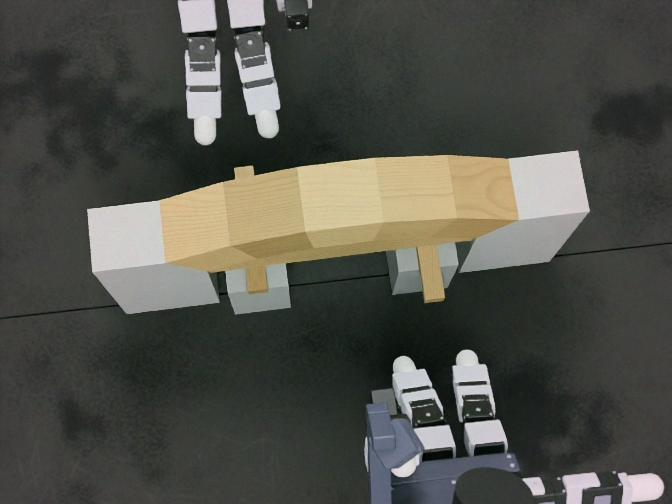

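Request:
move(arm1={"target": [0.06, 0.112, 1.016, 0.2988, 0.6408, -0.6408, -0.2988], "speed": 0.15}, arm3={"target": [-0.115, -0.068, 0.993, 0.2988, 0.6408, 0.6408, 0.2988], "speed": 0.15})

Request:
wait(seconds=0.2, cameras=["cam_top"])

Scene clock: 14.50 s.
Joint torques (N m): arm1=[0.03 -8.94 13.23 1.1 -0.02 -0.02] | arm2=[-0.09 2.73 9.69 2.43 0.02 -0.09] | arm3=[2.32 -5.13 13.48 2.97 0.05 0.11] | arm4=[-0.56 0.56 9.07 1.55 0.08 -0.13]
Motor temperatures (°C): arm1=[32 40 43 32 31 33] | arm2=[37 32 40 37 33 34] | arm3=[36 45 35 38 32 30] | arm4=[37 38 35 35 34 30]
Heat: arm1: hottest joint3_rad 43 °C; arm2: hottest joint3_rad 40 °C; arm3: hottest joint2_rad 45 °C; arm4: hottest joint2_rad 38 °C.
move: arm1 off_target; arm3 off_target
Joint velocities: within noise
arm1.joint_positions: joint1_rad=-0.207 joint2_rad=+1.375 joint3_rad=+0.786 joint4_rad=-0.148 joint5_rad=-0.184 joint6_rad=-0.148 hand_index_mcp=+0.758 hand_index_abd=+0.090 hand_index_pip=+0.577 hand_index_dip=+0.696 hand_middle_mcp=+0.759 hand_middle_abd=-0.087 hand_middle_pip=+0.577 hand_middle_dip=+0.696 hand_ring_mcp=-0.912 hand_ring_abd=+0.020 hand_ring_pip=+0.068 hand_ring_dip=+0.700 hand_thumb_cmc=+0.719 hand_thumb_axl=+0.677 hand_thumb_mcp=+0.225 hand_thumb_ipl=+0.168 hand_current_limit=+0.400 hand_speed=-0.600
arm1.joint_status: not commanded
arm1.hand_state: goal,goal,goal,goal,goal,goal,goal,goal,blocked,goal,goal,goal,goal,goal,goal,goal
arm1.index_mcp_current_ma: 0
arm1.index_abd_current_ma: 0
arm1.index_pip_current_ma: 0
arm1.index_dip_current_ma: 0
arm1.middle_mcp_current_ma: 0
arm1.middle_abd_current_ma: 0
arm1.middle_pip_current_ma: 0
arm1.middle_dip_current_ma: 0
arm1.ring_mcp_current_ma: 25
arm1.ring_abd_current_ma: 5
arm1.ring_pip_current_ma: 1
arm1.ring_dip_current_ma: 0
arm1.thumb_cmc_current_ma: 0
arm1.thumb_axl_current_ma: 0
arm1.thumb_mcp_current_ma: 0
arm1.thumb_ipl_current_ma: 0
arm1.hand_goal_index_mcp: 0.754
arm1.hand_goal_index_abd: 0.090
arm1.hand_goal_index_pip: 0.576
arm1.hand_goal_index_dip: 0.696
arm1.hand_goal_middle_mcp: 0.754
arm1.hand_goal_middle_abd: -0.090
arm1.hand_goal_middle_pip: 0.576
arm1.hand_goal_middle_dip: 0.696
arm1.hand_goal_ring_mcp: -0.950
arm1.hand_goal_ring_abd: 0.000
arm1.hand_goal_ring_pip: 0.060
arm1.hand_goal_ring_dip: 0.696
arm1.hand_goal_thumb_cmc: 0.714
arm1.hand_goal_thumb_axl: 0.678
arm1.hand_goal_thumb_mcp: 0.226
arm1.hand_goal_thumb_ipl: 0.168
arm1.hand: x=+0.0797 y=+0.1116 z=+0.9974 quat_wxyz=(-0.293, -0.641, +0.648, +0.288) (m; scene frame)
arm1.hand_target: x=+0.0616 y=+0.1116 z=+1.0164 quat_wxyz=(-0.299, -0.641, +0.641, +0.299) (m; scene frame)
arm1.hand_status: off_target (0.027 m and 1.7 deg from the pose sent, 0.073 m and 3.0 deg at the start)
arm2, arm4: as last shown
arm3.joint_positions: joint1_rad=-0.150 joint2_rad=+1.180 joint3_rad=+0.723 joint4_rad=-0.307 joint5_rad=-0.092 joint6_rad=-0.080 hand_index_mcp=+0.758 hand_index_abd=+0.090 hand_index_pip=+0.577 hand_index_dip=+0.696 hand_middle_mcp=+0.759 hand_middle_abd=-0.087 hand_middle_pip=+0.577 hand_middle_dip=+0.696 hand_ring_mcp=-0.915 hand_ring_abd=+0.019 hand_ring_pip=+0.068 hand_ring_dip=+0.700 hand_thumb_cmc=+0.719 hand_thumb_axl=+0.677 hand_thumb_mcp=+0.225 hand_thumb_ipl=+0.168 hand_current_limit=+0.400 hand_speed=-0.600
arm3.joint_status: not commanded
arm3.hand_state: goal,goal,goal,goal,goal,goal,goal,goal,blocked,goal,goal,goal,goal,goal,goal,goal
arm3.index_mcp_current_ma: 0
arm3.index_abd_current_ma: 0
arm3.index_pip_current_ma: 0
arm3.index_dip_current_ma: 0
arm3.middle_mcp_current_ma: 0
arm3.middle_abd_current_ma: 0
arm3.middle_pip_current_ma: 0
arm3.middle_dip_current_ma: 0
arm3.ring_mcp_current_ma: 22
arm3.ring_abd_current_ma: 4
arm3.ring_pip_current_ma: 1
arm3.ring_dip_current_ma: 0
arm3.thumb_cmc_current_ma: 0
arm3.thumb_axl_current_ma: 0
arm3.thumb_mcp_current_ma: 0
arm3.thumb_ipl_current_ma: 0
arm3.hand_goal_index_mcp: 0.754
arm3.hand_goal_index_abd: 0.090
arm3.hand_goal_index_pip: 0.576
arm3.hand_goal_index_dip: 0.696
arm3.hand_goal_middle_mcp: 0.754
arm3.hand_goal_middle_abd: -0.090
arm3.hand_goal_middle_pip: 0.576
arm3.hand_goal_middle_dip: 0.696
arm3.hand_goal_ring_mcp: -0.950
arm3.hand_goal_ring_abd: 0.000
arm3.hand_goal_ring_pip: 0.060
arm3.hand_goal_ring_dip: 0.696
arm3.hand_goal_thumb_cmc: 0.714
arm3.hand_goal_thumb_axl: 0.678
arm3.hand_goal_thumb_mcp: 0.226
arm3.hand_goal_thumb_ipl: 0.168
arm3.hand: x=-0.1336 y=-0.0712 z=+0.9671 quat_wxyz=(+0.282, +0.651, +0.646, +0.282) (m; scene frame)
arm3.hand_target: x=-0.1170 y=-0.0678 z=+0.9932 quat_wxyz=(+0.299, +0.641, +0.641, +0.299) (m; scene frame)
arm3.hand_status: off_target (0.032 m and 3.0 deg from the pose sent, 0.047 m and 0.9 deg at the start)
pictures: none

Scene clock: 14.70 s.
Joint torques (N m): arm1=[0.03 -8.76 13.19 1.07 0.01 0.01] | arm2=[-0.09 2.78 9.69 2.43 0.02 -0.09] | arm3=[1.55 -5.54 13.57 2.77 0.01 0] | arm4=[-0.62 0.38 9.06 1.55 0.08 -0.12]
Motor temperatures (°C): arm1=[32 40 43 32 31 33] | arm2=[37 32 40 37 33 34] | arm3=[36 45 35 38 32 30] | arm4=[37 38 35 35 34 30]
Heat: arm1: hottest joint3_rad 43 °C; arm2: hottest joint3_rad 40 °C; arm3: hottest joint2_rad 45 °C; arm4: hottest joint2_rad 38 °C.
Joint velocities: within noise
arm1.joint_positions: joint1_rad=-0.207 joint2_rad=+1.375 joint3_rad=+0.786 joint4_rad=-0.148 joint5_rad=-0.184 joint6_rad=-0.148 hand_index_mcp=+0.758 hand_index_abd=+0.090 hand_index_pip=+0.577 hand_index_dip=+0.696 hand_middle_mcp=+0.759 hand_middle_abd=-0.087 hand_middle_pip=+0.577 hand_middle_dip=+0.696 hand_ring_mcp=-0.912 hand_ring_abd=+0.020 hand_ring_pip=+0.068 hand_ring_dip=+0.700 hand_thumb_cmc=+0.719 hand_thumb_axl=+0.677 hand_thumb_mcp=+0.225 hand_thumb_ipl=+0.168 hand_current_limit=+0.400 hand_speed=-0.600
arm1.joint_status: not commanded
arm1.hand_state: goal,goal,goal,goal,goal,goal,goal,goal,blocked,goal,goal,goal,goal,goal,goal,goal
arm1.index_mcp_current_ma: 0
arm1.index_abd_current_ma: 0
arm1.index_pip_current_ma: 0
arm1.index_dip_current_ma: 0
arm1.middle_mcp_current_ma: 0
arm1.middle_abd_current_ma: 0
arm1.middle_pip_current_ma: 0
arm1.middle_dip_current_ma: 0
arm1.ring_mcp_current_ma: 25
arm1.ring_abd_current_ma: 5
arm1.ring_pip_current_ma: 1
arm1.ring_dip_current_ma: 0
arm1.thumb_cmc_current_ma: 0
arm1.thumb_axl_current_ma: 0
arm1.thumb_mcp_current_ma: 0
arm1.thumb_ipl_current_ma: 0
arm1.hand_goal_index_mcp: 0.754
arm1.hand_goal_index_abd: 0.090
arm1.hand_goal_index_pip: 0.576
arm1.hand_goal_index_dip: 0.696
arm1.hand_goal_middle_mcp: 0.754
arm1.hand_goal_middle_abd: -0.090
arm1.hand_goal_middle_pip: 0.576
arm1.hand_goal_middle_dip: 0.696
arm1.hand_goal_ring_mcp: -0.950
arm1.hand_goal_ring_abd: 0.000
arm1.hand_goal_ring_pip: 0.060
arm1.hand_goal_ring_dip: 0.696
arm1.hand_goal_thumb_cmc: 0.714
arm1.hand_goal_thumb_axl: 0.678
arm1.hand_goal_thumb_mcp: 0.226
arm1.hand_goal_thumb_ipl: 0.168
arm1.hand: x=+0.0797 y=+0.1116 z=+0.9974 quat_wxyz=(-0.293, -0.641, +0.648, +0.288) (m; scene frame)
arm1.hand_target: x=+0.0616 y=+0.1116 z=+1.0164 quat_wxyz=(-0.299, -0.641, +0.641, +0.299) (m; scene frame)
arm1.hand_status: off_target (0.027 m and 1.7 deg from the pose sent, 0.073 m and 3.0 deg at the start)
arm2.joint_positions: joint1_rad=-0.762 joint2_rad=+0.610 joint3_rad=+1.396 joint4_rad=-1.346 joint5_rad=-0.059 joint6_rad=+1.172 hand_index_mcp=+0.754 hand_index_abd=+0.001 hand_index_pip=+0.577 hand_index_dip=+0.696 hand_middle_mcp=+0.754 hand_middle_abd=+0.001 hand_middle_pip=+0.577 hand_middle_dip=+0.696 hand_ring_mcp=+0.754 hand_ring_abd=+0.000 hand_ring_pip=+0.577 hand_ring_dip=+0.696 hand_thumb_cmc=+0.714 hand_thumb_axl=+0.677 hand_thumb_mcp=+0.226 hand_thumb_ipl=+0.168 hand_current_limit=+0.400 hand_speed=-0.600
arm2.joint_status: not commanded
arm2.hand_state: goal,goal,goal,goal,goal,goal,goal,goal,goal,goal,goal,goal,goal,goal,goal,goal
arm2.index_mcp_current_ma: 0
arm2.index_abd_current_ma: 0
arm2.index_pip_current_ma: 0
arm2.index_dip_current_ma: 0
arm2.middle_mcp_current_ma: 0
arm2.middle_abd_current_ma: 0
arm2.middle_pip_current_ma: 0
arm2.middle_dip_current_ma: 0
arm2.ring_mcp_current_ma: 0
arm2.ring_abd_current_ma: 0
arm2.ring_pip_current_ma: 0
arm2.ring_dip_current_ma: 0
arm2.thumb_cmc_current_ma: 0
arm2.thumb_axl_current_ma: 0
arm2.thumb_mcp_current_ma: 0
arm2.thumb_ipl_current_ma: 0
arm2.hand_goal_index_mcp: 0.754
arm2.hand_goal_index_abd: 0.000
arm2.hand_goal_index_pip: 0.576
arm2.hand_goal_index_dip: 0.696
arm2.hand_goal_middle_mcp: 0.754
arm2.hand_goal_middle_abd: 0.000
arm2.hand_goal_middle_pip: 0.576
arm2.hand_goal_middle_dip: 0.696
arm2.hand_goal_ring_mcp: 0.754
arm2.hand_goal_ring_abd: 0.000
arm2.hand_goal_ring_pip: 0.576
arm2.hand_goal_ring_dip: 0.696
arm2.hand_goal_thumb_cmc: 0.714
arm2.hand_goal_thumb_axl: 0.678
arm2.hand_goal_thumb_mcp: 0.226
arm2.hand_goal_thumb_ipl: 0.168
arm2.hand: x=-0.2226 y=+0.5440 z=+1.2958 quat_wxyz=(+0.470, +0.497, -0.719, +0.118) (m; scene frame)
arm2.hand_target: x=-0.2206 y=+0.5460 z=+1.3069 quat_wxyz=(+0.481, +0.494, -0.714, +0.120) (m; scene frame)
arm2.hand_status: not commanded
arm3.joint_positions: joint1_rad=-0.150 joint2_rad=+1.180 joint3_rad=+0.723 joint4_rad=-0.307 joint5_rad=-0.092 joint6_rad=-0.080 hand_index_mcp=+0.758 hand_index_abd=+0.090 hand_index_pip=+0.577 hand_index_dip=+0.696 hand_middle_mcp=+0.759 hand_middle_abd=-0.087 hand_middle_pip=+0.577 hand_middle_dip=+0.696 hand_ring_mcp=-0.915 hand_ring_abd=+0.019 hand_ring_pip=+0.068 hand_ring_dip=+0.700 hand_thumb_cmc=+0.719 hand_thumb_axl=+0.677 hand_thumb_mcp=+0.225 hand_thumb_ipl=+0.168 hand_current_limit=+0.400 hand_speed=-0.600
arm3.joint_status: not commanded
arm3.hand_state: goal,goal,goal,goal,goal,goal,goal,goal,blocked,goal,goal,goal,goal,goal,goal,goal
arm3.index_mcp_current_ma: 0
arm3.index_abd_current_ma: 0
arm3.index_pip_current_ma: 0
arm3.index_dip_current_ma: 0
arm3.middle_mcp_current_ma: 0
arm3.middle_abd_current_ma: 0
arm3.middle_pip_current_ma: 0
arm3.middle_dip_current_ma: 0
arm3.ring_mcp_current_ma: 22
arm3.ring_abd_current_ma: 4
arm3.ring_pip_current_ma: 1
arm3.ring_dip_current_ma: 0
arm3.thumb_cmc_current_ma: 0
arm3.thumb_axl_current_ma: 0
arm3.thumb_mcp_current_ma: 0
arm3.thumb_ipl_current_ma: 0
arm3.hand_goal_index_mcp: 0.754
arm3.hand_goal_index_abd: 0.090
arm3.hand_goal_index_pip: 0.576
arm3.hand_goal_index_dip: 0.696
arm3.hand_goal_middle_mcp: 0.754
arm3.hand_goal_middle_abd: -0.090
arm3.hand_goal_middle_pip: 0.576
arm3.hand_goal_middle_dip: 0.696
arm3.hand_goal_ring_mcp: -0.950
arm3.hand_goal_ring_abd: 0.000
arm3.hand_goal_ring_pip: 0.060
arm3.hand_goal_ring_dip: 0.696
arm3.hand_goal_thumb_cmc: 0.714
arm3.hand_goal_thumb_axl: 0.678
arm3.hand_goal_thumb_mcp: 0.226
arm3.hand_goal_thumb_ipl: 0.168
arm3.hand: x=-0.1336 y=-0.0712 z=+0.9671 quat_wxyz=(+0.282, +0.651, +0.646, +0.282) (m; scene frame)
arm3.hand_target: x=-0.1170 y=-0.0678 z=+0.9933 quat_wxyz=(+0.299, +0.641, +0.641, +0.299) (m; scene frame)
arm3.hand_status: off_target (0.032 m and 3.0 deg from the pose sent, 0.047 m and 0.9 deg at the start)
arm4.joint_positions: joint1_rad=-0.088 joint2_rad=+0.627 joint3_rad=+1.321 joint4_rad=-1.160 joint5_rad=+0.072 joint6_rad=+1.085 hand_index_mcp=+0.755 hand_index_abd=+0.000 hand_index_pip=+0.577 hand_index_dip=+0.696 hand_middle_mcp=+0.755 hand_middle_abd=+0.000 hand_middle_pip=+0.577 hand_middle_dip=+0.696 hand_ring_mcp=+0.755 hand_ring_abd=+0.000 hand_ring_pip=+0.577 hand_ring_dip=+0.696 hand_thumb_cmc=+0.715 hand_thumb_axl=+0.677 hand_thumb_mcp=+0.226 hand_thumb_ipl=+0.168 hand_current_limit=+0.400 hand_speed=-0.600
arm4.joint_status: not commanded
arm4.hand_state: goal,goal,goal,goal,goal,goal,goal,goal,goal,goal,goal,goal,goal,goal,goal,goal
arm4.index_mcp_current_ma: 1
arm4.index_abd_current_ma: 0
arm4.index_pip_current_ma: 0
arm4.index_dip_current_ma: 0
arm4.middle_mcp_current_ma: 1
arm4.middle_abd_current_ma: 0
arm4.middle_pip_current_ma: 0
arm4.middle_dip_current_ma: 0
arm4.ring_mcp_current_ma: 1
arm4.ring_abd_current_ma: 0
arm4.ring_pip_current_ma: 0
arm4.ring_dip_current_ma: 0
arm4.thumb_cmc_current_ma: 1
arm4.thumb_axl_current_ma: 0
arm4.thumb_mcp_current_ma: 0
arm4.thumb_ipl_current_ma: 0
arm4.hand_goal_index_mcp: 0.754
arm4.hand_goal_index_abd: 0.000
arm4.hand_goal_index_pip: 0.576
arm4.hand_goal_index_dip: 0.696
arm4.hand_goal_middle_mcp: 0.754
arm4.hand_goal_middle_abd: 0.000
arm4.hand_goal_middle_pip: 0.576
arm4.hand_goal_middle_dip: 0.696
arm4.hand_goal_ring_mcp: 0.754
arm4.hand_goal_ring_abd: 0.000
arm4.hand_goal_ring_pip: 0.576
arm4.hand_goal_ring_dip: 0.696
arm4.hand_goal_thumb_cmc: 0.714
arm4.hand_goal_thumb_axl: 0.678
arm4.hand_goal_thumb_mcp: 0.226
arm4.hand_goal_thumb_ipl: 0.168
arm4.hand: x=+0.0971 y=-0.3870 z=+1.3328 quat_wxyz=(-0.228, +0.472, +0.707, +0.476) (m; scene frame)
arm4.hand_target: x=+0.0967 y=-0.3902 z=+1.3454 quat_wxyz=(-0.234, +0.468, +0.700, +0.486) (m; scene frame)
arm4.hand_status: not commanded
wait: 0.20 s; no rest
pictures: cam_top
Images, in order (width x height): cam_top 672x504.

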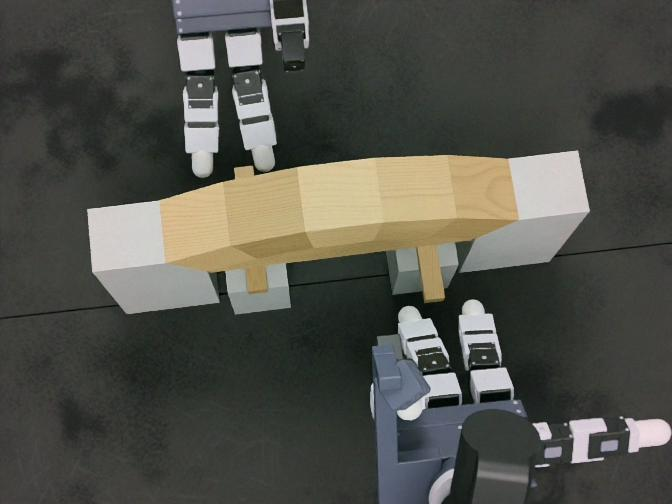

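Request:
move(arm1={"target": [0.041, 0.105, 1.006, 0.2988, 0.6408, -0.6408, -0.2988], "speed": 0.1}, arm3={"target": [-0.105, -0.056, 1.001, 0.2988, 0.6408, 0.6408, 0.2988], "speed": 0.1}, cameras=["cam_top"])

Scene clock: 15.90 s.
Joint torques (N m): arm1=[-0.26 -9.82 12.93 2.1 0.02 0.09] | arm2=[-0.03 2.78 9.69 2.44 0.02 -0.09] | arm3=[1.49 -5.01 13.78 2.06 0.01 0.12] | arm4=[-0.62 0.56 9.06 1.54 0.09 -0.12]
Motor temperatures (°C): arm1=[32 40 44 32 31 33] | arm2=[37 32 40 37 33 34] | arm3=[36 45 36 38 32 30] | arm4=[37 38 35 35 34 30]
Heat: arm1: hottest joint3_rad 44 °C; arm2: hottest joint3_rad 40 °C; arm3: hottest joint2_rad 45 °C; arm4: hottest joint2_rad 38 °C.
move: arm1 off_target; arm3 off_target
Joint velocities: within noise
arm1.joint_positions: joint1_rad=-0.179 joint2_rad=+1.432 joint3_rad=+0.815 joint4_rad=-0.139 joint5_rad=-0.164 joint6_rad=-0.142 hand_index_mcp=+0.758 hand_index_abd=+0.090 hand_index_pip=+0.577 hand_index_dip=+0.696 hand_middle_mcp=+0.759 hand_middle_abd=-0.087 hand_middle_pip=+0.577 hand_middle_dip=+0.696 hand_ring_mcp=-0.912 hand_ring_abd=+0.020 hand_ring_pip=+0.068 hand_ring_dip=+0.700 hand_thumb_cmc=+0.719 hand_thumb_axl=+0.677 hand_thumb_mcp=+0.225 hand_thumb_ipl=+0.168 hand_current_limit=+0.400 hand_speed=-0.600
arm1.joint_status: not commanded
arm1.hand_state: goal,goal,goal,goal,goal,goal,goal,goal,blocked,goal,goal,goal,goal,goal,goal,goal
arm1.index_mcp_current_ma: 0
arm1.index_abd_current_ma: 0
arm1.index_pip_current_ma: 0
arm1.index_dip_current_ma: 0
arm1.middle_mcp_current_ma: 0
arm1.middle_abd_current_ma: 0
arm1.middle_pip_current_ma: 0
arm1.middle_dip_current_ma: 0
arm1.ring_mcp_current_ma: 25
arm1.ring_abd_current_ma: 5
arm1.ring_pip_current_ma: 1
arm1.ring_dip_current_ma: 0
arm1.thumb_cmc_current_ma: 0
arm1.thumb_axl_current_ma: 0
arm1.thumb_mcp_current_ma: 0
arm1.thumb_ipl_current_ma: 0
arm1.hand_goal_index_mcp: 0.754
arm1.hand_goal_index_abd: 0.090
arm1.hand_goal_index_pip: 0.576
arm1.hand_goal_index_dip: 0.696
arm1.hand_goal_middle_mcp: 0.754
arm1.hand_goal_middle_abd: -0.090
arm1.hand_goal_middle_pip: 0.576
arm1.hand_goal_middle_dip: 0.696
arm1.hand_goal_ring_mcp: -0.950
arm1.hand_goal_ring_abd: 0.000
arm1.hand_goal_ring_pip: 0.060
arm1.hand_goal_ring_dip: 0.696
arm1.hand_goal_thumb_cmc: 0.714
arm1.hand_goal_thumb_axl: 0.678
arm1.hand_goal_thumb_mcp: 0.226
arm1.hand_goal_thumb_ipl: 0.168
arm1.hand: x=+0.0636 y=+0.1023 z=+0.9831 quat_wxyz=(-0.285, -0.648, +0.648, +0.280) (m; scene frame)
arm1.hand_target: x=+0.0432 y=+0.1046 z=+1.0065 quat_wxyz=(-0.299, -0.641, +0.641, +0.299) (m; scene frame)
arm1.hand_status: off_target (0.032 m and 2.9 deg from the pose sent, 0.040 m and 1.7 deg at the start)
arm2, arm4: as last shown
arm3.joint_positions: joint1_rad=-0.115 joint2_rad=+1.196 joint3_rad=+0.757 joint4_rad=-0.307 joint5_rad=-0.064 joint6_rad=-0.057 hand_index_mcp=+0.758 hand_index_abd=+0.090 hand_index_pip=+0.577 hand_index_dip=+0.696 hand_middle_mcp=+0.759 hand_middle_abd=-0.087 hand_middle_pip=+0.577 hand_middle_dip=+0.696 hand_ring_mcp=-0.915 hand_ring_abd=+0.019 hand_ring_pip=+0.068 hand_ring_dip=+0.700 hand_thumb_cmc=+0.719 hand_thumb_axl=+0.677 hand_thumb_mcp=+0.225 hand_thumb_ipl=+0.168 hand_current_limit=+0.400 hand_speed=-0.600
arm3.joint_status: not commanded
arm3.hand_state: goal,goal,goal,goal,goal,goal,goal,goal,blocked,goal,goal,goal,goal,goal,goal,goal
arm3.index_mcp_current_ma: 0
arm3.index_abd_current_ma: 0
arm3.index_pip_current_ma: 0
arm3.index_dip_current_ma: 0
arm3.middle_mcp_current_ma: 0
arm3.middle_abd_current_ma: 0
arm3.middle_pip_current_ma: 0
arm3.middle_dip_current_ma: 0
arm3.ring_mcp_current_ma: 22
arm3.ring_abd_current_ma: 4
arm3.ring_pip_current_ma: 1
arm3.ring_dip_current_ma: 0
arm3.thumb_cmc_current_ma: 0
arm3.thumb_axl_current_ma: 0
arm3.thumb_mcp_current_ma: 0
arm3.thumb_ipl_current_ma: 0
arm3.hand_goal_index_mcp: 0.754
arm3.hand_goal_index_abd: 0.090
arm3.hand_goal_index_pip: 0.576
arm3.hand_goal_index_dip: 0.696
arm3.hand_goal_middle_mcp: 0.754
arm3.hand_goal_middle_abd: -0.090
arm3.hand_goal_middle_pip: 0.576
arm3.hand_goal_middle_dip: 0.696
arm3.hand_goal_ring_mcp: -0.950
arm3.hand_goal_ring_abd: 0.000
arm3.hand_goal_ring_pip: 0.060
arm3.hand_goal_ring_dip: 0.696
arm3.hand_goal_thumb_cmc: 0.714
arm3.hand_goal_thumb_axl: 0.678
arm3.hand_goal_thumb_mcp: 0.226
arm3.hand_goal_thumb_ipl: 0.168
arm3.hand: x=-0.1216 y=-0.0607 z=+0.9782 quat_wxyz=(+0.288, +0.648, +0.644, +0.286) (m; scene frame)
arm3.hand_target: x=-0.1066 y=-0.0557 z=+1.0013 quat_wxyz=(+0.299, +0.641, +0.641, +0.299) (m; scene frame)
arm3.hand_status: off_target (0.029 m and 2.1 deg from the pose sent, 0.047 m and 3.0 deg at the start)
pictures: cam_top
Images, in order (width x height): cam_top 672x504.

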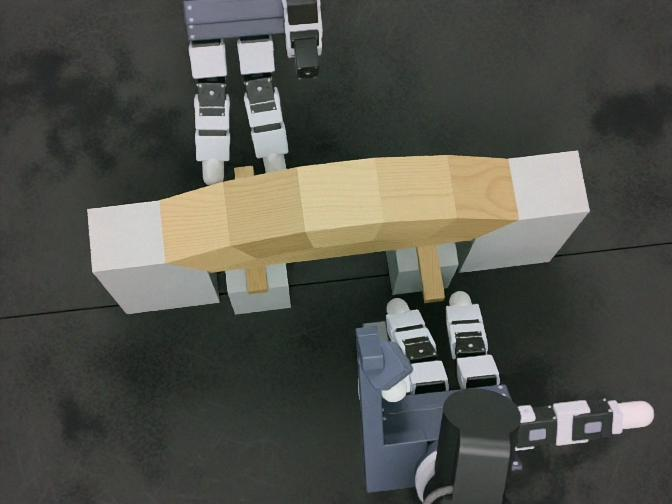

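Request:
move(arm1={"target": [0.030, 0.109, 1.013, 0.2988, 0.6408, -0.6408, -0.2988], "speed": 0.1}, arm3={"target": [-0.103, -0.056, 0.996, 0.2988, 0.6408, 0.6408, 0.2988], "speed": 0.1}, cameras=["cam_top", "cam_front", "cam_back"])

Scene clock: 17.10 s.
Joint torques (N m): arm1=[-0.38 -10.05 13.18 1.09 -0.11 0.07] | arm2=[-0.03 2.78 9.7 2.43 0.02 -0.09] | arm3=[0.91 -6.07 13.26 3.08 0.08 0.04] | arm4=[-0.56 0.56 9.06 1.54 0.09 -0.12]
Motor temperatures (°C): arm1=[32 40 44 32 31 33] | arm2=[37 32 40 37 33 34] | arm3=[36 45 36 38 32 30] | arm4=[37 38 35 35 34 30]
Heat: arm1: hottest joint3_rad 44 °C; arm2: hottest joint3_rad 40 °C; arm3: hottest joint2_rad 45 °C; arm4: hottest joint2_rad 38 °C.
move: arm1 off_target; arm3 off_target
Joint velocities: within noise
arm1.joint_positions: joint1_rad=-0.179 joint2_rad=+1.451 joint3_rad=+0.858 joint4_rad=-0.139 joint5_rad=-0.164 joint6_rad=-0.142 hand_index_mcp=+0.758 hand_index_abd=+0.090 hand_index_pip=+0.577 hand_index_dip=+0.696 hand_middle_mcp=+0.759 hand_middle_abd=-0.087 hand_middle_pip=+0.577 hand_middle_dip=+0.696 hand_ring_mcp=-0.912 hand_ring_abd=+0.020 hand_ring_pip=+0.068 hand_ring_dip=+0.700 hand_thumb_cmc=+0.719 hand_thumb_axl=+0.677 hand_thumb_mcp=+0.225 hand_thumb_ipl=+0.168 hand_current_limit=+0.400 hand_speed=-0.600
arm1.joint_status: not commanded
arm1.hand_state: goal,goal,goal,goal,goal,goal,goal,goal,blocked,goal,goal,goal,goal,goal,goal,goal
arm1.index_mcp_current_ma: 0
arm1.index_abd_current_ma: 0
arm1.index_pip_current_ma: 0
arm1.index_dip_current_ma: 0
arm1.middle_mcp_current_ma: 0
arm1.middle_abd_current_ma: 0
arm1.middle_pip_current_ma: 0
arm1.middle_dip_current_ma: 0
arm1.ring_mcp_current_ma: 25
arm1.ring_abd_current_ma: 5
arm1.ring_pip_current_ma: 1
arm1.ring_dip_current_ma: 0
arm1.thumb_cmc_current_ma: 0
arm1.thumb_axl_current_ma: 0
arm1.thumb_mcp_current_ma: 0
arm1.thumb_ipl_current_ma: 0
arm1.hand_goal_index_mcp: 0.754
arm1.hand_goal_index_abd: 0.090
arm1.hand_goal_index_pip: 0.576
arm1.hand_goal_index_dip: 0.696
arm1.hand_goal_middle_mcp: 0.754
arm1.hand_goal_middle_abd: -0.090
arm1.hand_goal_middle_pip: 0.576
arm1.hand_goal_middle_dip: 0.696
arm1.hand_goal_ring_mcp: -0.950
arm1.hand_goal_ring_abd: 0.000
arm1.hand_goal_ring_pip: 0.060
arm1.hand_goal_ring_dip: 0.696
arm1.hand_goal_thumb_cmc: 0.714
arm1.hand_goal_thumb_axl: 0.678
arm1.hand_goal_thumb_mcp: 0.226
arm1.hand_goal_thumb_ipl: 0.168
arm1.hand: x=+0.0490 y=+0.1054 z=+0.9960 quat_wxyz=(-0.291, -0.646, +0.644, +0.290) (m; scene frame)
arm1.hand_target: x=+0.0316 y=+0.1087 z=+1.0133 quat_wxyz=(-0.299, -0.641, +0.641, +0.299) (m; scene frame)
arm1.hand_status: off_target (0.026 m and 1.5 deg from the pose sent, 0.046 m and 2.9 deg at the start)
arm2, arm4: as last shown
arm3.joint_positions: joint1_rad=-0.115 joint2_rad=+1.208 joint3_rad=+0.757 joint4_rad=-0.307 joint5_rad=-0.064 joint6_rad=-0.056 hand_index_mcp=+0.758 hand_index_abd=+0.090 hand_index_pip=+0.577 hand_index_dip=+0.696 hand_middle_mcp=+0.759 hand_middle_abd=-0.087 hand_middle_pip=+0.577 hand_middle_dip=+0.696 hand_ring_mcp=-0.915 hand_ring_abd=+0.019 hand_ring_pip=+0.068 hand_ring_dip=+0.700 hand_thumb_cmc=+0.719 hand_thumb_axl=+0.677 hand_thumb_mcp=+0.225 hand_thumb_ipl=+0.168 hand_current_limit=+0.400 hand_speed=-0.600
arm3.joint_status: not commanded
arm3.hand_state: goal,goal,goal,goal,goal,goal,goal,goal,blocked,goal,goal,goal,goal,goal,goal,goal
arm3.index_mcp_current_ma: 0
arm3.index_abd_current_ma: 0
arm3.index_pip_current_ma: 0
arm3.index_dip_current_ma: 0
arm3.middle_mcp_current_ma: 0
arm3.middle_abd_current_ma: 0
arm3.middle_pip_current_ma: 0
arm3.middle_dip_current_ma: 0
arm3.ring_mcp_current_ma: 22
arm3.ring_abd_current_ma: 4
arm3.ring_pip_current_ma: 1
arm3.ring_dip_current_ma: 0
arm3.thumb_cmc_current_ma: 0
arm3.thumb_axl_current_ma: 0
arm3.thumb_mcp_current_ma: 0
arm3.thumb_ipl_current_ma: 0
arm3.hand_goal_index_mcp: 0.754
arm3.hand_goal_index_abd: 0.090
arm3.hand_goal_index_pip: 0.576
arm3.hand_goal_index_dip: 0.696
arm3.hand_goal_middle_mcp: 0.754
arm3.hand_goal_middle_abd: -0.090
arm3.hand_goal_middle_pip: 0.576
arm3.hand_goal_middle_dip: 0.696
arm3.hand_goal_ring_mcp: -0.950
arm3.hand_goal_ring_abd: 0.000
arm3.hand_goal_ring_pip: 0.060
arm3.hand_goal_ring_dip: 0.696
arm3.hand_goal_thumb_cmc: 0.714
arm3.hand_goal_thumb_axl: 0.678
arm3.hand_goal_thumb_mcp: 0.226
arm3.hand_goal_thumb_ipl: 0.168
arm3.hand: x=-0.1203 y=-0.0610 z=+0.9720 quat_wxyz=(+0.284, +0.650, +0.646, +0.282) (m; scene frame)
arm3.hand_target: x=-0.1047 y=-0.0557 z=+0.9963 quat_wxyz=(+0.299, +0.641, +0.641, +0.299) (m; scene frame)
arm3.hand_status: off_target (0.030 m and 2.8 deg from the pose sent, 0.026 m and 2.1 deg at the start)
pictures: cam_back, cam_front, cam_top
Images, in order (width x height): cam_back 672x504, cam_front 672x504, cam_top 672x504.

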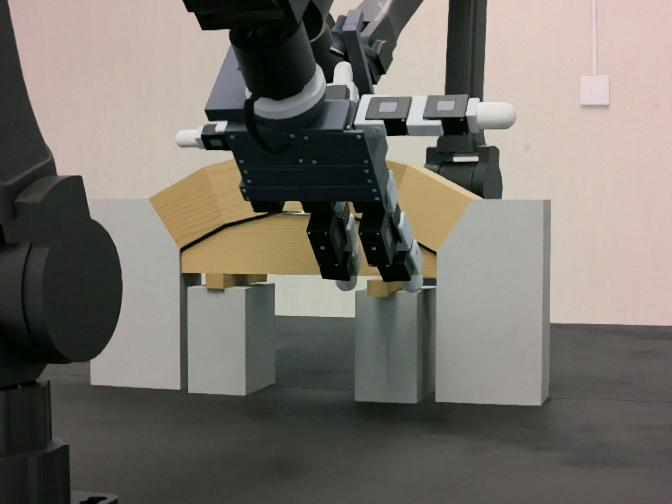

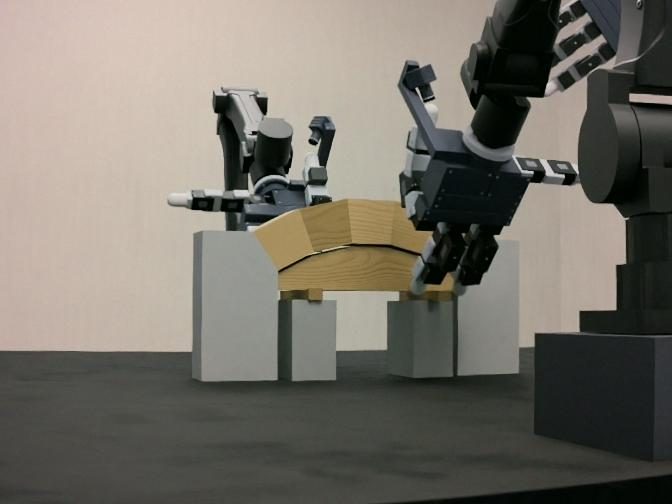

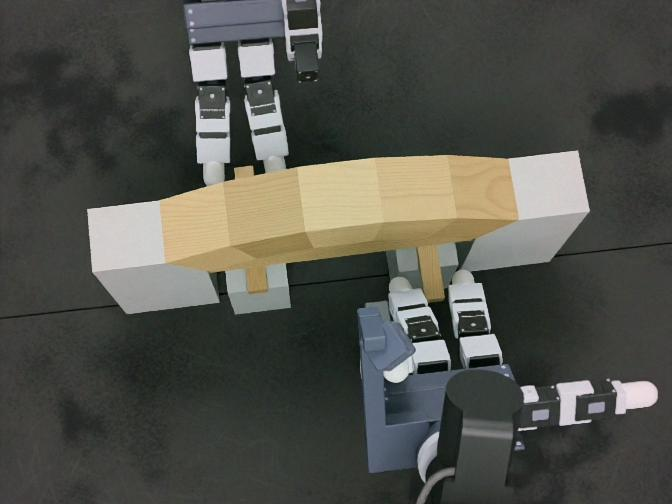

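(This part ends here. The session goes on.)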